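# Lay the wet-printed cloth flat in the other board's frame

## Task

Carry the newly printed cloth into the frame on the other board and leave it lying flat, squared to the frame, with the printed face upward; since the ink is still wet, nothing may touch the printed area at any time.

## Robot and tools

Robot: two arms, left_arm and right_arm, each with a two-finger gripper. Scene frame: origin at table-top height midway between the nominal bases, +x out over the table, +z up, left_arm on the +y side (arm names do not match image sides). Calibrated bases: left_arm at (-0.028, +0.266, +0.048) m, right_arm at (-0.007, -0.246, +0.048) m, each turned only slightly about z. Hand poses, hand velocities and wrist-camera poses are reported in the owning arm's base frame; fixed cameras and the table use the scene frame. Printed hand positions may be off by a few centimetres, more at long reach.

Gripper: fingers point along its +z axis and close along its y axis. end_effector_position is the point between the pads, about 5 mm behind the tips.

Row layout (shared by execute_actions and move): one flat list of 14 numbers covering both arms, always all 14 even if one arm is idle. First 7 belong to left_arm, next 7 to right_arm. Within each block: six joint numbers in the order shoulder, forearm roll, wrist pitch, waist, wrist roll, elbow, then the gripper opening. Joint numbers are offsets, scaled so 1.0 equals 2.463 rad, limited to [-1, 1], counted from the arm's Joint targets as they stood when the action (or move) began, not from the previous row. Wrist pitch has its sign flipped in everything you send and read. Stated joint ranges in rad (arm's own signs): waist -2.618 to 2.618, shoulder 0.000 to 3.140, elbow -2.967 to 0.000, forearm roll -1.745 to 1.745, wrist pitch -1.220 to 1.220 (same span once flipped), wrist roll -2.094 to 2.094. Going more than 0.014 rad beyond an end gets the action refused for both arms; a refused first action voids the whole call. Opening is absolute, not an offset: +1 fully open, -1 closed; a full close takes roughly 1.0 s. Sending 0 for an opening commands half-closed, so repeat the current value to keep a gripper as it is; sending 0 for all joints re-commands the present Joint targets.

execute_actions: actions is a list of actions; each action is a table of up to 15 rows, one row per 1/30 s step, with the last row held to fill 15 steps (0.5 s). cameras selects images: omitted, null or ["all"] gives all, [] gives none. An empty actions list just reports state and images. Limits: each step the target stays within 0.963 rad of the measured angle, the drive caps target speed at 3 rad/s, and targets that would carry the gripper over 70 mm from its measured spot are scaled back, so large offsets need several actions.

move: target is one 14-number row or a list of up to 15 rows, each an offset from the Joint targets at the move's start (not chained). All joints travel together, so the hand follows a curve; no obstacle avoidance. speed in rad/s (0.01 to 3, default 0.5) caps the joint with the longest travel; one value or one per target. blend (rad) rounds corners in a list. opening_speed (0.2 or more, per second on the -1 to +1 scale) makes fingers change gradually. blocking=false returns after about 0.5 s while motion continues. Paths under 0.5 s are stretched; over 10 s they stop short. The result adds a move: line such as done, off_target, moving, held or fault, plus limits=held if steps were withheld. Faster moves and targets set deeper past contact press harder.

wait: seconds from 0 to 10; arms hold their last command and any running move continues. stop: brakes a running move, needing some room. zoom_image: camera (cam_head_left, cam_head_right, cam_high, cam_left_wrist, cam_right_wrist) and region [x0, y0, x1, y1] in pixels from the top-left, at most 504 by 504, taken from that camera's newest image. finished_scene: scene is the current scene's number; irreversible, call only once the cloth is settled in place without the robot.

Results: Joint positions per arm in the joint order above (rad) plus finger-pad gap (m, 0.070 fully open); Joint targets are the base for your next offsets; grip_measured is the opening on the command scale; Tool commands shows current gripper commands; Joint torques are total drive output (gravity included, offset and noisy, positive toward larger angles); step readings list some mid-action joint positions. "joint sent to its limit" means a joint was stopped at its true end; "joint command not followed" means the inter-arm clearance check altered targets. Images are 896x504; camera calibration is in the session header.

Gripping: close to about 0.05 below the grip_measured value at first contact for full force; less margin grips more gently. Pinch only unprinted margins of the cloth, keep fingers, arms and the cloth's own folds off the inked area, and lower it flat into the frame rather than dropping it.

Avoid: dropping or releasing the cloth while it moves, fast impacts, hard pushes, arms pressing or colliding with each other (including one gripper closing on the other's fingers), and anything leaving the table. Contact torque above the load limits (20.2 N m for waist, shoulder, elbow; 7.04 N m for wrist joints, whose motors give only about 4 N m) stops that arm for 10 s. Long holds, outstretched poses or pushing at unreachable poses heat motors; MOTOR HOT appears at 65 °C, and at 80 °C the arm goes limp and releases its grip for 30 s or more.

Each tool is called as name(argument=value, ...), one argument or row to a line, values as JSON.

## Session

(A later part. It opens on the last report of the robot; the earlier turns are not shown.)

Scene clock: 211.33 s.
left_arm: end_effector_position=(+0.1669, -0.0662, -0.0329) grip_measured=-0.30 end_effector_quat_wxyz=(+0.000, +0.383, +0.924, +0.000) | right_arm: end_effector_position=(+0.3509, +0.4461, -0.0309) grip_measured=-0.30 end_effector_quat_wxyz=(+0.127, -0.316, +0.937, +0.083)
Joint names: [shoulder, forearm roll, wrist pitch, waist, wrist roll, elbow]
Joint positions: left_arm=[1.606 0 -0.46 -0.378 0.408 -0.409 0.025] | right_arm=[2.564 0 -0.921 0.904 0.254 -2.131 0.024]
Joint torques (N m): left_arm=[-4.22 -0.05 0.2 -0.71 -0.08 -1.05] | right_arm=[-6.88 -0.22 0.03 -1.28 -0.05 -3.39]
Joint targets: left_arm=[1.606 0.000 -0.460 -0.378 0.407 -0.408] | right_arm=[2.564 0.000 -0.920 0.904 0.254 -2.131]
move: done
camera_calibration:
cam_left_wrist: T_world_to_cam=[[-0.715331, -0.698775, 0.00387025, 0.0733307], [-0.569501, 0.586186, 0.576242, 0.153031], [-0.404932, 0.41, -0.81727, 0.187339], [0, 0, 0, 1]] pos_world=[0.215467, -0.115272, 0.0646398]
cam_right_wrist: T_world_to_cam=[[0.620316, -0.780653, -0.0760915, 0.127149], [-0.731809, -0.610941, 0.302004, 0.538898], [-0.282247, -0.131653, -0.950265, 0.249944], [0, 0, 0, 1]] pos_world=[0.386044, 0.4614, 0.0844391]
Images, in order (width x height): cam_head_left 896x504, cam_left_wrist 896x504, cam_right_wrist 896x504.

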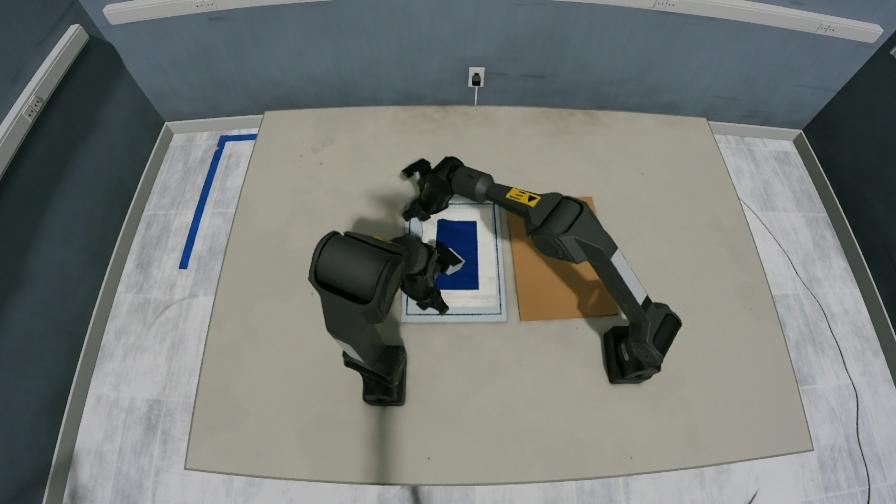

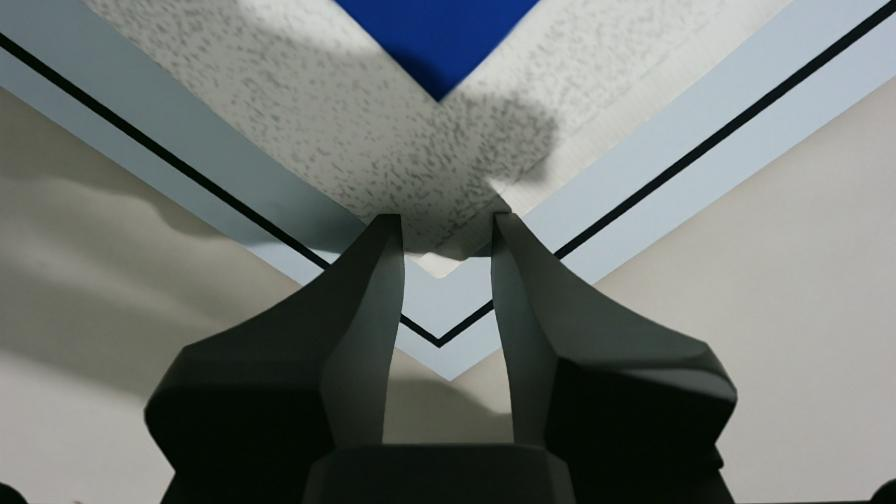

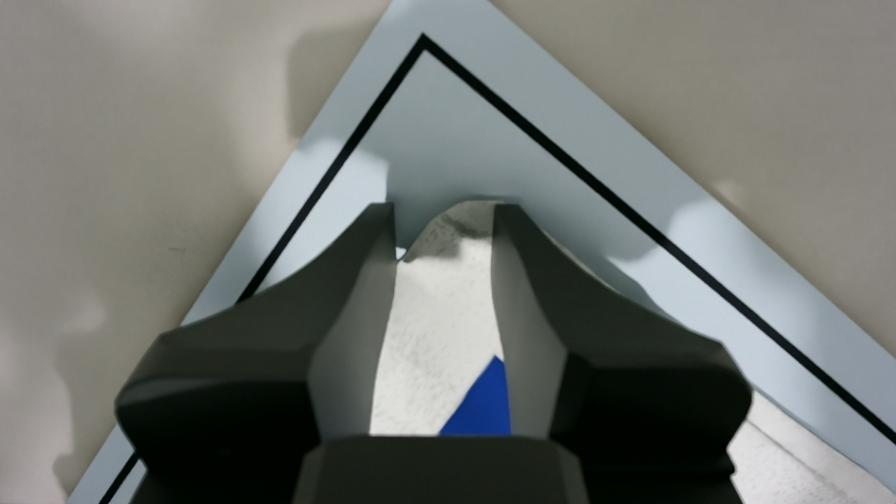

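move(
  target=[-0.0693,0,-0.1011,0,0,-0.0317,-0.3,-0.0188,0,-0.0482,0,0,-0.0296,-0.3],
  speed=0.12,
)

zoom_image(
  camera="cam_head_left",
  region=[390, 180, 530, 335],
)

Scene clock: 216.10 s.
left_arm: end_effector_position=(+0.1673, -0.0664, +0.0104) grip_measured=-0.30 end_effector_quat_wxyz=(+0.000, +0.383, +0.924, +0.000) | right_arm: end_effector_position=(+0.3508, +0.4460, +0.0102) grip_measured=-0.30 end_effector_quat_wxyz=(+0.127, -0.316, +0.937, +0.083)
Joint names: [shoulder, forearm roll, wrist pitch, waist, wrist roll, elbow]
Joint positions: left_arm=[1.435 0 -0.71 -0.378 0.408 -0.487 0.025] | right_arm=[2.517 0 -1.04 0.904 0.254 -2.204 0.024]
Joint torques (N m): left_arm=[-3.48 -0.03 0.24 -0.66 -0.05 -2.28] | right_arm=[-8.62 0.05 0.32 -1.14 -0.01 -4.55]
Joint targets: left_arm=[1.436 0.000 -0.709 -0.378 0.407 -0.486] | right_arm=[2.518 0.000 -1.039 0.904 0.254 -2.204]
move: done
camera_calibration:
cam_left_wrist: T_world_to_cam=[[-0.715371, -0.698734, 0.00391255, 0.0733169], [-0.56938, 0.586164, 0.576383, 0.128323], [-0.405032, 0.4101, -0.81717, 0.22283], [0, 0, 0, 1]] pos_world=[0.215767, -0.115372, 0.10784]
cam_right_wrist: T_world_to_cam=[[0.620275, -0.780697, -0.0759737, 0.130297], [-0.731812, -0.610843, 0.302195, 0.526417], [-0.282331, -0.131846, -0.950214, 0.289115], [0, 0, 0, 1]] pos_world=[0.386044, 0.4614, 0.125539]

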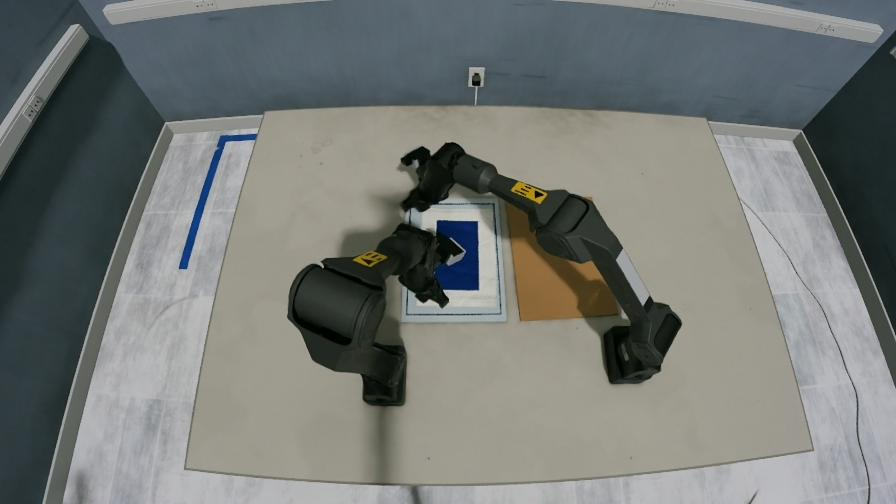

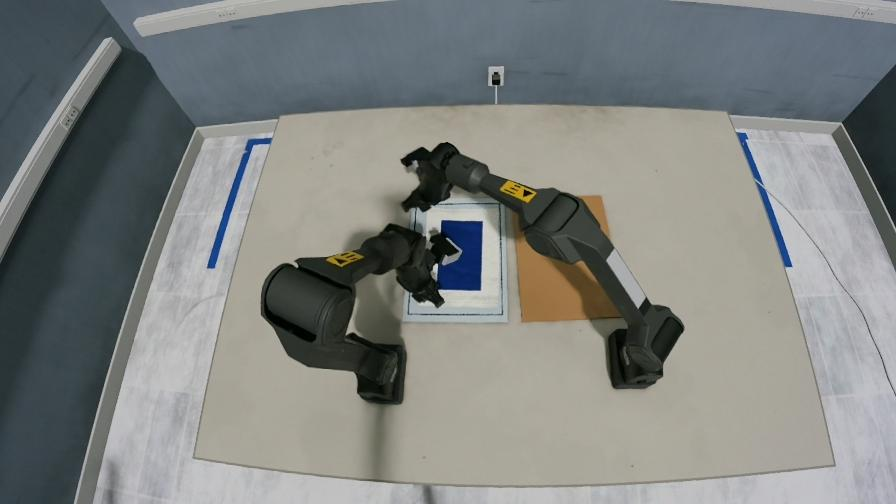

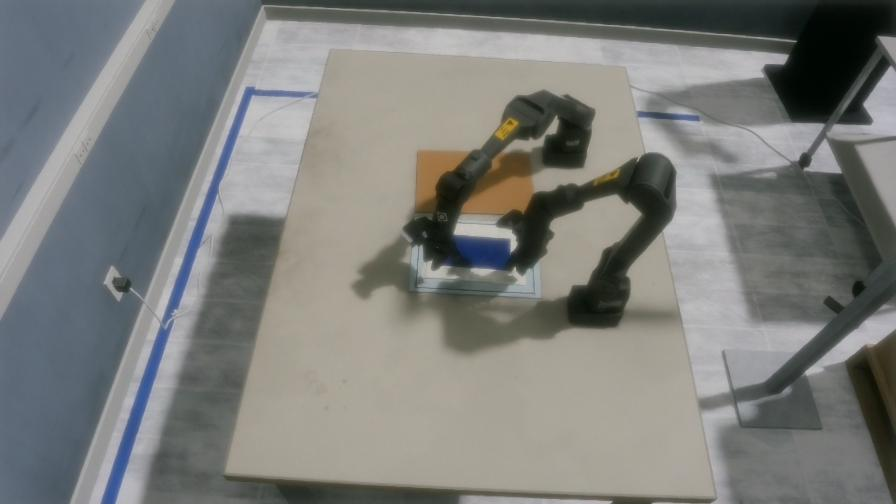

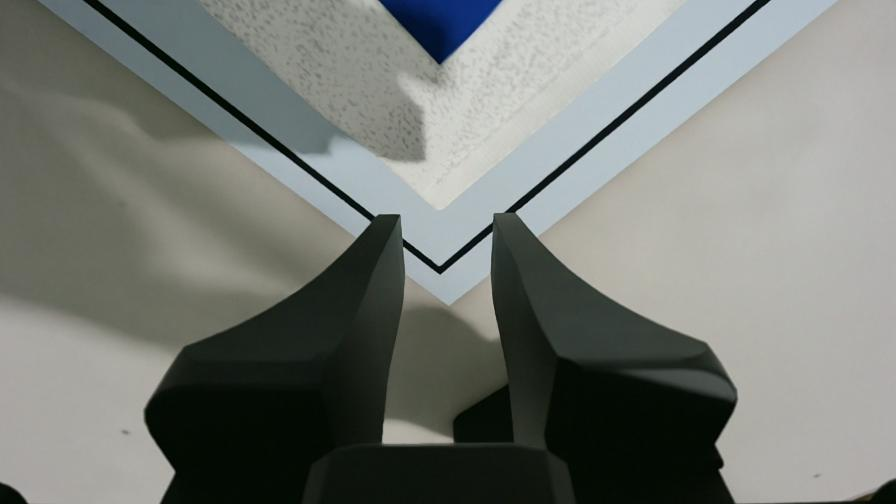

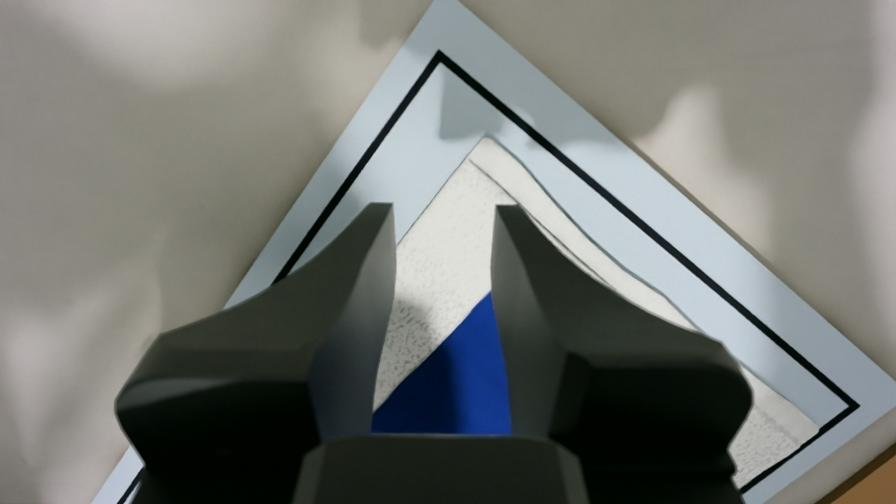

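Scaled by 3.252.

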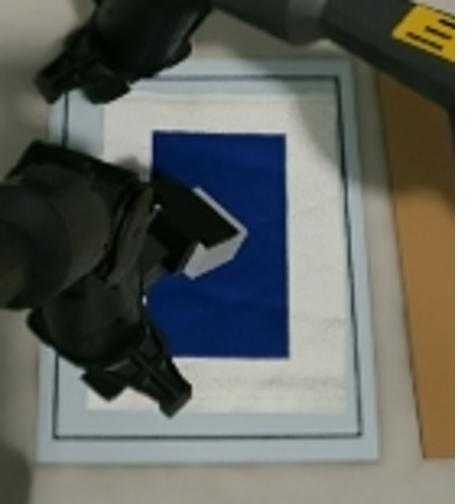

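move(
  target=[0.0633,0,0.0878,0.0020,0.0020,0.0241,-1,0.0158,0,0.0431,-0.0092,-0.0096,0.0271,-1],
  speed=0.1,
  cameras=["cam_left_wrist","cam_right_wrist"],
)

Scene clock: 230.80 s.
left_arm: end_effector_position=(+0.1703, -0.0667, -0.0277) grip_measured=-1.00 end_effector_quat_wxyz=(+0.001, +0.383, +0.924, +0.000) | right_arm: end_effector_position=(+0.3611, +0.4381, -0.0259) grip_measured=-1.00 end_effector_quat_wxyz=(+0.129, -0.316, +0.937, +0.080)
Joint names: [shoulder, forearm roll, wrist pitch, waist, wrist roll, elbow]
Joint positions: left_arm=[1.592 0 -0.492 -0.373 0.412 -0.427 0] | right_arm=[2.557 0 -0.933 0.882 0.231 -2.138 0]
Joint torques (N m): left_arm=[-3.56 0.03 0.09 0.93 0.11 -1.11] | right_arm=[-7.94 0.01 0.24 -1.07 -0.06 -4.07]
Joint targets: left_arm=[1.592 0.000 -0.493 -0.373 0.412 -0.427] | right_arm=[2.557 0.000 -0.933 0.882 0.231 -2.137]
move: done
camera_calibration:
cam_left_wrist: T_world_to_cam=[[-0.715342, -0.698766, 0.00334624, 0.0753613], [-0.570197, 0.586478, 0.575255, 0.152349], [-0.403931, 0.409596, -0.817967, 0.192832], [0, 0, 0, 1]] pos_world=[0.218669, -0.115673, 0.0698385]
cam_right_wrist: T_world_to_cam=[[0.619857, -0.781626, -0.0695619, 0.115755], [-0.73431, -0.609016, 0.299813, 0.539946], [-0.276706, -0.134761, -0.951459, 0.255898], [0, 0, 0, 1]] pos_world=[0.395545, 0.453798, 0.0896457]
Images, in order (width x height): cam_left_wrist 896x504, cam_right_wrist 896x504.

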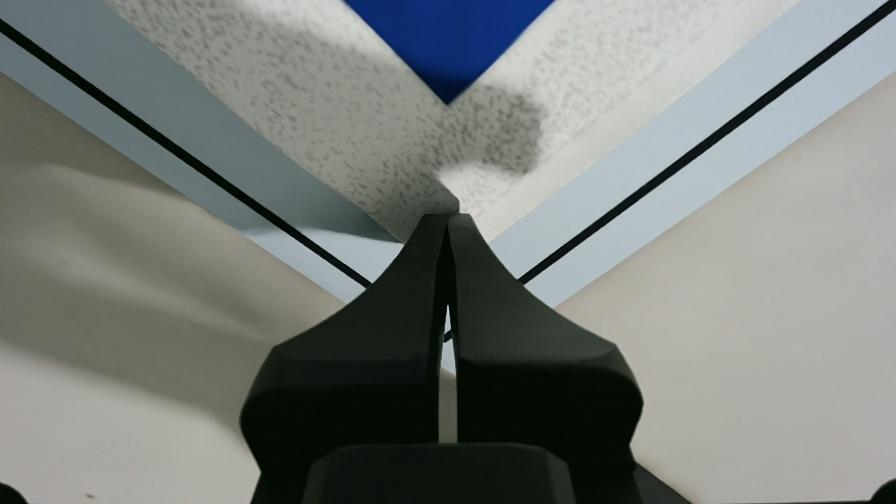

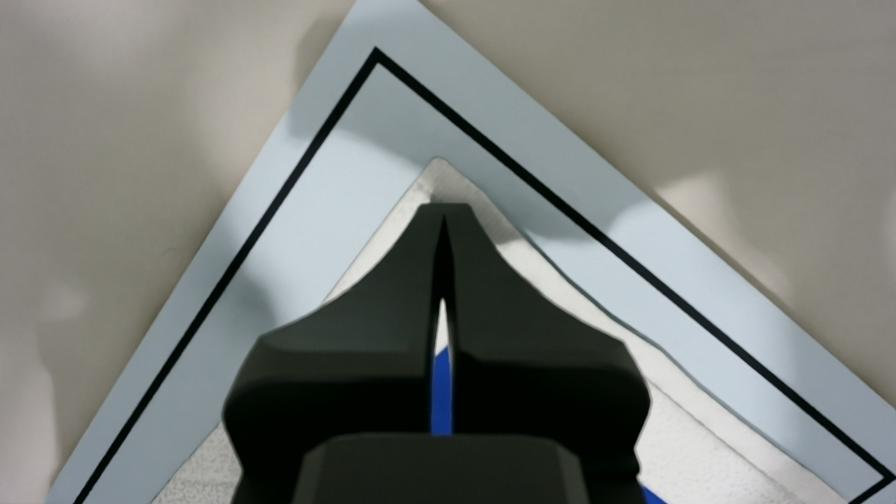

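move(
  target=[0.0126,0,0.0166,0,0,0.0041,-1,0.0040,0,0.0089,0,0,0.0049,-1],
  speed=0.03,
  cameras=[],
)

Scene clock: 233.67 s.
left_arm: end_effector_position=(+0.1703, -0.0667, -0.0344) grip_measured=-1.00 end_effector_quat_wxyz=(+0.001, +0.383, +0.924, +0.000) | right_arm: end_effector_position=(+0.3614, +0.4385, -0.0317) grip_measured=-1.00 end_effector_quat_wxyz=(+0.131, -0.316, +0.936, +0.081)
Joint names: [shoulder, forearm roll, wrist pitch, waist, wrist roll, elbow]
Joint positions: left_arm=[1.621 0 -0.453 -0.373 0.412 -0.418 0] | right_arm=[2.564 0 -0.911 0.882 0.231 -2.127 0]
Joint torques (N m): left_arm=[-2.34 0.04 0.48 0.81 0.06 -0.61] | right_arm=[-4.55 0.01 0.33 0.13 0.05 -1.82]
Joint targets: left_arm=[1.623 0.000 -0.452 -0.373 0.412 -0.417] | right_arm=[2.567 0.000 -0.911 0.882 0.231 -2.125]
move: done
No camera images: "cameras" was empty.

move(
  target=[-0.0072,0,0.0029,0.0139,0.0071,0.0101,-1,0.0151,0,-0.0162,0.0076,0.0007,-0.0314,-1],
  speed=0.03,
  cameras=["cam_left_wrist","cam_right_wrist","cam_head_left"],
)

zoom_image(
  camera="cam_head_left",
  region=[390, 180, 530, 335],
)

Scene clock: 238.57 s.
left_arm: end_effector_position=(+0.1662, -0.0587, -0.0347) grip_measured=-1.00 end_effector_quat_wxyz=(+0.000, +0.375, +0.927, +0.000) | right_arm: end_effector_position=(+0.3569, +0.4497, -0.0337) grip_measured=-1.00 end_effector_quat_wxyz=(+0.129, -0.324, +0.934, +0.081)
Joint names: [shoulder, forearm roll, wrist pitch, waist, wrist roll, elbow]
Joint positions: left_arm=[1.605 0 -0.445 -0.34 0.43 -0.393 0] | right_arm=[2.604 0 -0.951 0.9 0.232 -2.202 0]
Joint torques (N m): left_arm=[-2.94 0.15 -0.08 1.23 0.1 0.54] | right_arm=[-0.72 0.66 -0.45 2.27 0.12 -0.16]
Joint targets: left_arm=[1.605 0.000 -0.445 -0.339 0.430 -0.392] | right_arm=[2.604 0.000 -0.951 0.900 0.233 -2.203]
move: done
camera_calibration:
cam_left_wrist: T_world_to_cam=[[-0.703921, -0.710269, 0.00361333, 0.0755149], [-0.579208, 0.57696, 0.575878, 0.150321], [-0.411114, 0.40328, -0.817527, 0.182965], [0, 0, 0, 1]] pos_world=[0.215443, -0.10688, 0.0627394]
cam_right_wrist: T_world_to_cam=[[0.633483, -0.770604, -0.0697779, 0.117037], [-0.723334, -0.621811, 0.300231, 0.548299], [-0.274748, -0.139719, -0.951311, 0.250386], [0, 0, 0, 1]] pos_world=[0.391255, 0.466111, 0.0817454]
Images, in order (width x height): cam_head_left 896x504, cam_left_wrist 896x504, cam_right_wrist 896x504.

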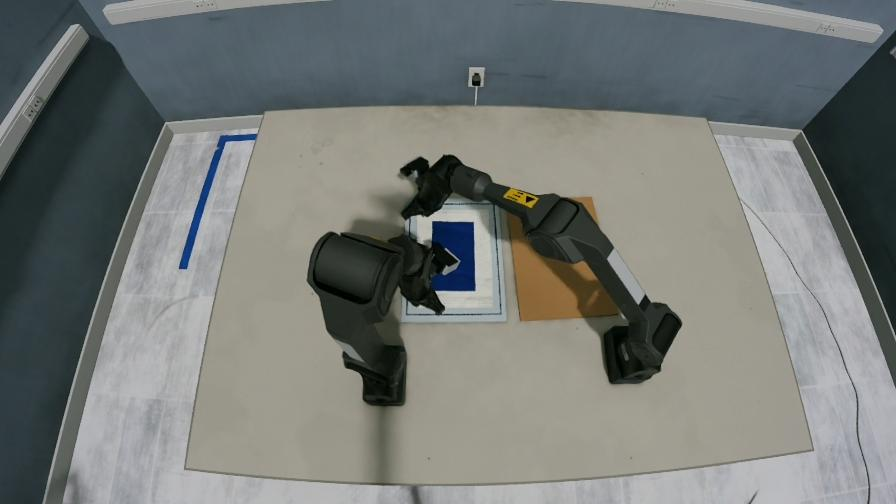

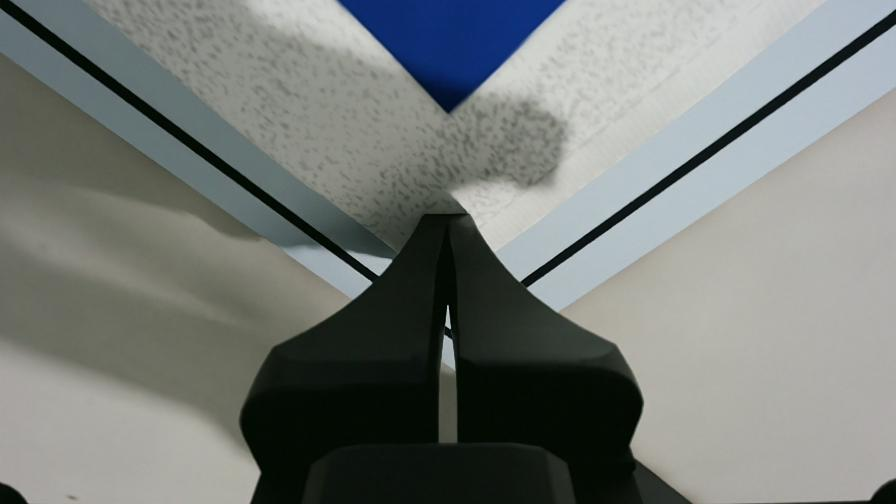

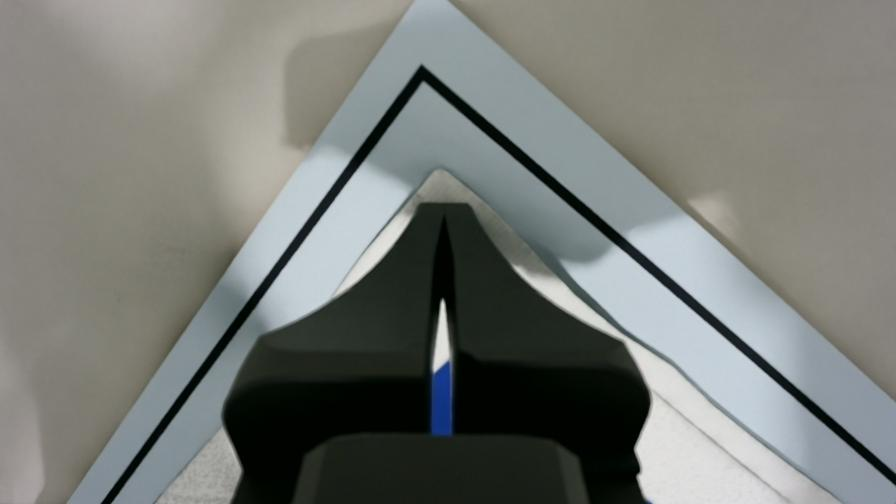

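Scaled by 3.252.

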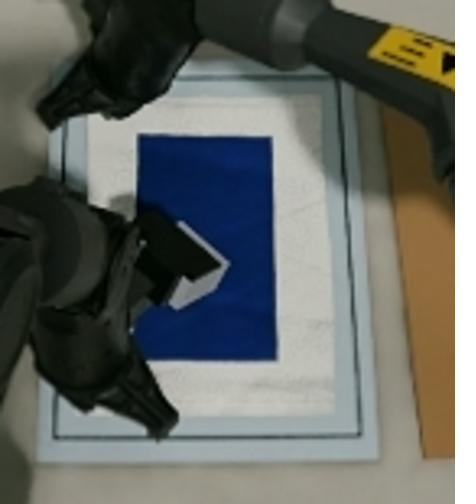

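move(
  target=[-0.0693,0,-0.1011,0,0,-0.0317,-1,-0.0182,0,-0.0527,0,0,-0.0343,-1],
  speed=0.12,
)

zoom_image(
  camera="cam_head_left",
  region=[390, 180, 530, 335],
)

Scene clock: 242.70 s.
left_arm: end_effector_position=(+0.1670, -0.0590, +0.0077) grip_measured=-1.00 end_effector_quat_wxyz=(+0.000, +0.375, +0.927, +0.000) | right_arm: end_effector_position=(+0.3565, +0.4501, +0.0102) grip_measured=-1.00 end_effector_quat_wxyz=(+0.128, -0.324, +0.934, +0.081)
Joint names: [shoulder, forearm roll, wrist pitch, waist, wrist roll, elbow]
Joint positions: left_arm=[1.434 0 -0.695 -0.34 0.43 -0.471 0] | right_arm=[2.559 0 -1.081 0.901 0.232 -2.287 0]
Joint torques (N m): left_arm=[-3.43 0.18 0.26 0.18 -0.11 -2.25] | right_arm=[-8.53 -0.18 0.33 -1.24 -0.01 -4.42]
Joint targets: left_arm=[1.434 0.000 -0.694 -0.339 0.430 -0.470] | right_arm=[2.559 0.000 -1.081 0.900 0.233 -2.287]
move: done
camera_calibration:
cam_left_wrist: T_world_to_cam=[[-0.703892, -0.710298, 0.00367103, 0.0756958], [-0.57916, 0.576913, 0.575973, 0.126457], [-0.41123, 0.403296, -0.817461, 0.21818], [0, 0, 0, 1]] pos_world=[0.216243, -0.107179, 0.105239]
cam_right_wrist: T_world_to_cam=[[0.634142, -0.770059, -0.0698076, 0.120141], [-0.722714, -0.622395, 0.300514, 0.534939], [-0.274862, -0.140118, -0.951219, 0.292273], [0, 0, 0, 1]] pos_world=[0.390756, 0.466412, 0.125645]

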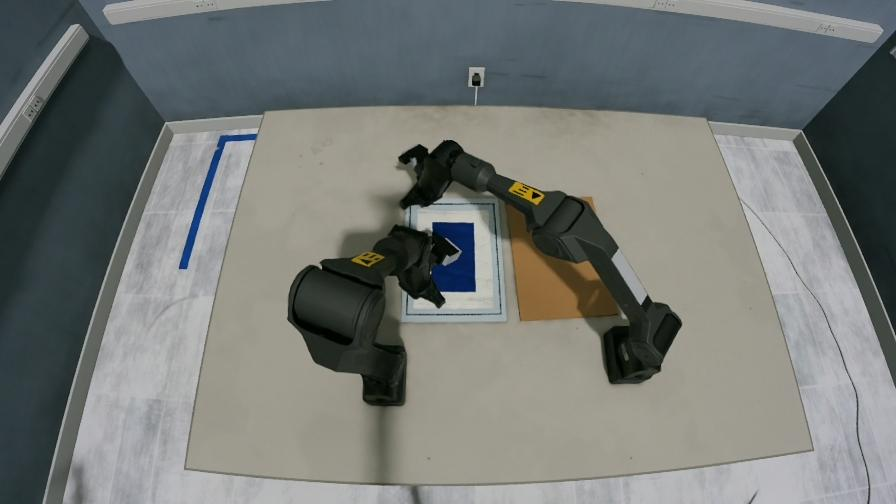

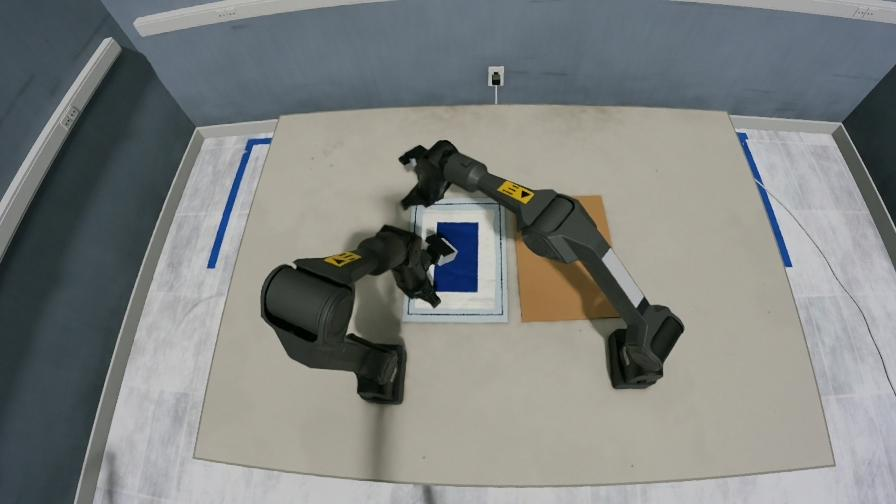

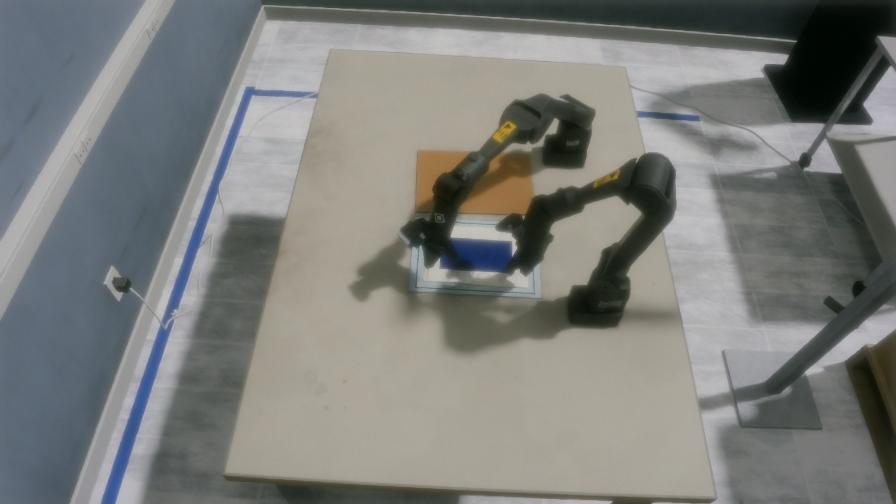

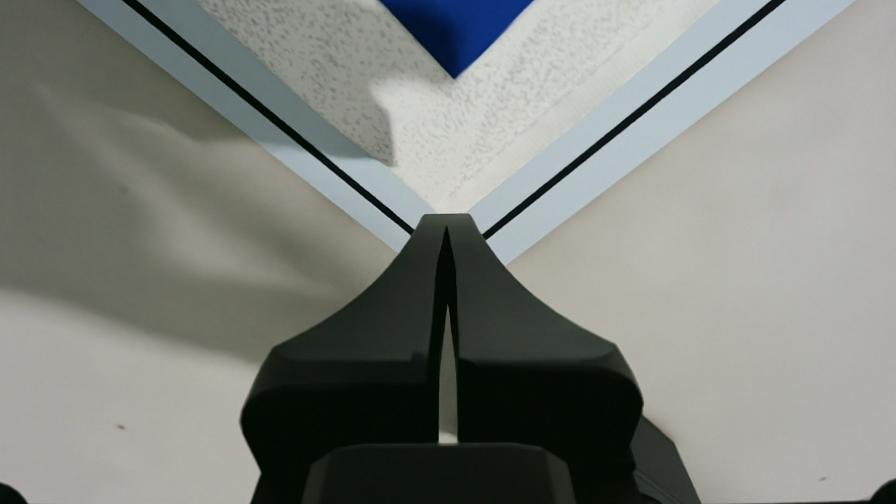

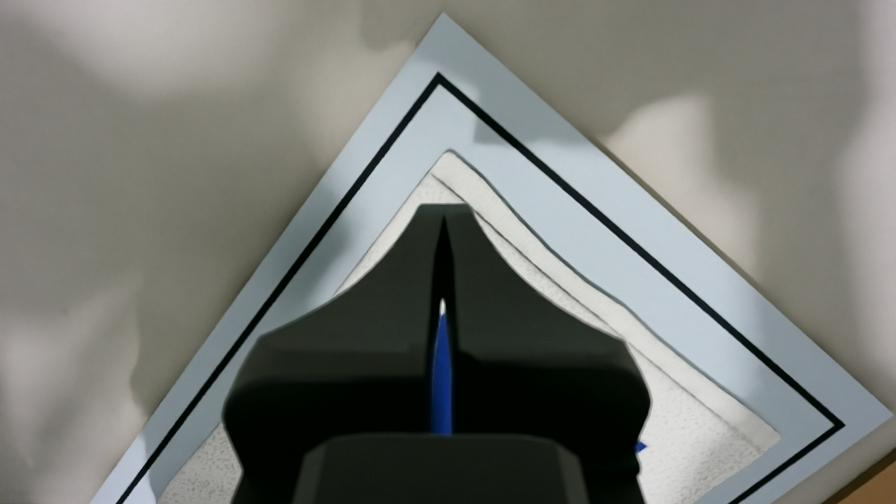

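Scaled by 3.252.

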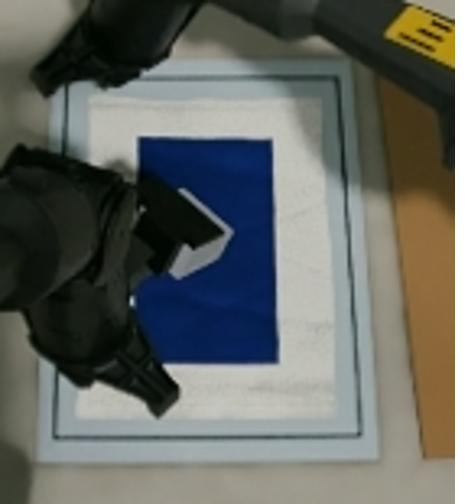

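move(
  target=[
    [-0.18,0,0,0,0,0,-1,-0.16,0,0,0,0,0,-1],
    [-0.18,0,0,0.35,0,0,-1,-0.16,0,0,-0.36,0,0,-1],
  ],
  speed=[0.3,0.6],
  blend=[0.05,0],
)

zoom_image(
  camera="cam_head_left",
  region=[390, 180, 530, 335],
)

zoom_image(
  camera="cam_high",
  region=[400, 190, 560, 310],
)

Scene clock: 247.77 s.
left_arm: end_effector_position=(+0.1814, +0.1049, +0.0948) grip_measured=-1.00 end_effector_quat_wxyz=(+0.196, -0.046, +0.974, +0.101) | right_arm: end_effector_position=(+0.5734, +0.0076, +0.2393) grip_measured=-1.00 end_effector_quat_wxyz=(+0.340, +0.103, +0.934, +0.042)
Joint names: [shoulder, forearm roll, wrist pitch, waist, wrist roll, elbow]
Joint positions: left_arm=[0.991 0 -0.694 0.524 0.43 -0.471 0] | right_arm=[2.165 0 -1.081 0.013 0.232 -2.287 0]
Joint torques (N m): left_arm=[-0.82 -0.04 0.56 -0.61 -0.09 -3.52] | right_arm=[-6.34 0.08 0.52 0.38 0.03 -4.02]
Joint targets: left_arm=[0.991 0.000 -0.694 0.523 0.430 -0.470] | right_arm=[2.165 0.000 -1.081 0.014 0.233 -2.287]
move: done
camera_calibration:
cam_left_wrist: T_world_to_cam=[[0.11728, -0.976665, -0.179919, 0.0983489], [-0.96694, -0.15361, 0.203549, 0.172407], [-0.226436, 0.150099, -0.962391, 0.235907], [0, 0, 0, 1]] pos_world=[0.208591, 0.0871279, 0.209637]
cam_right_wrist: T_world_to_cam=[[-0.154022, -0.977357, -0.145085, 0.129412], [-0.982527, 0.167026, -0.0821178, 0.581953], [0.104491, 0.129902, -0.986006, 0.296655], [0, 0, 0, 1]] pos_world=[0.560718, -0.00925626, 0.359068]

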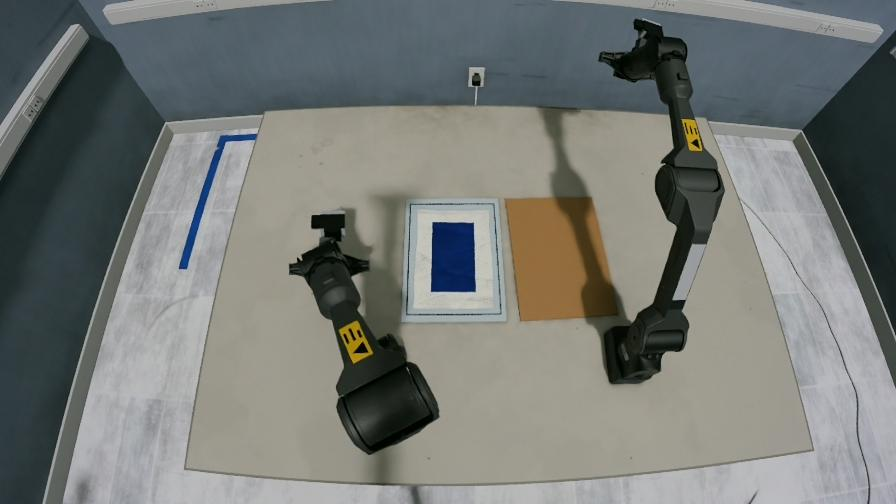

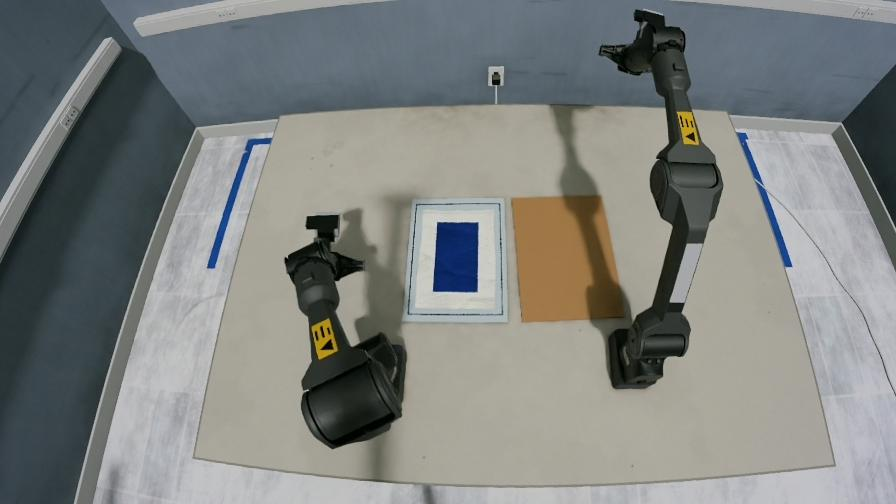

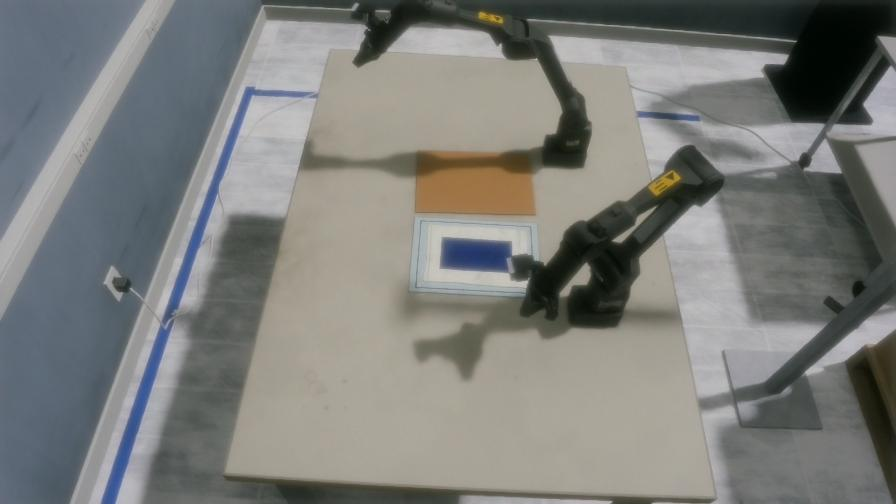

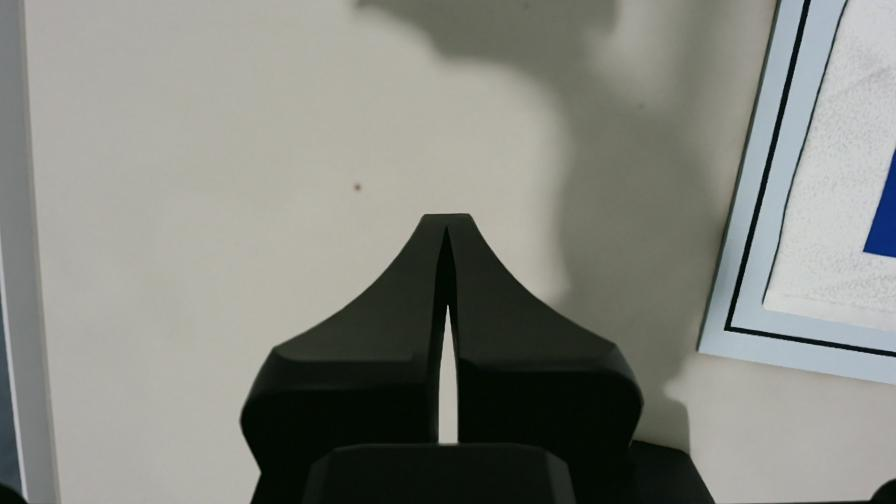

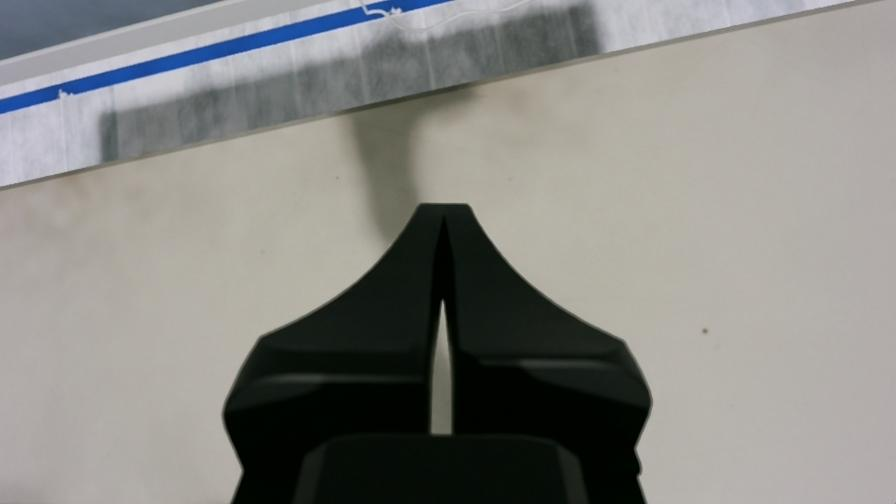

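Scaled by 3.252.

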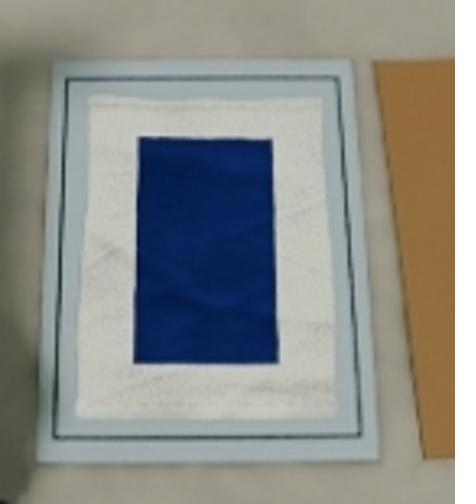

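Scaled by 3.150.

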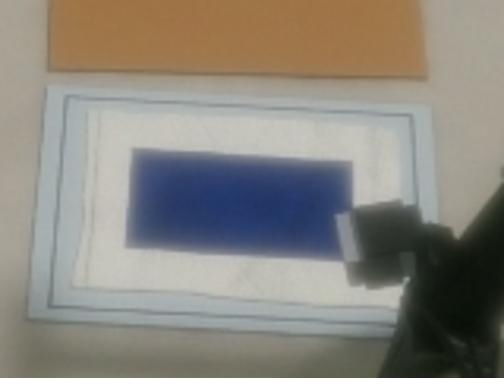

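finished_scene(
  scene=1,
)

The scene is finished: the task was done.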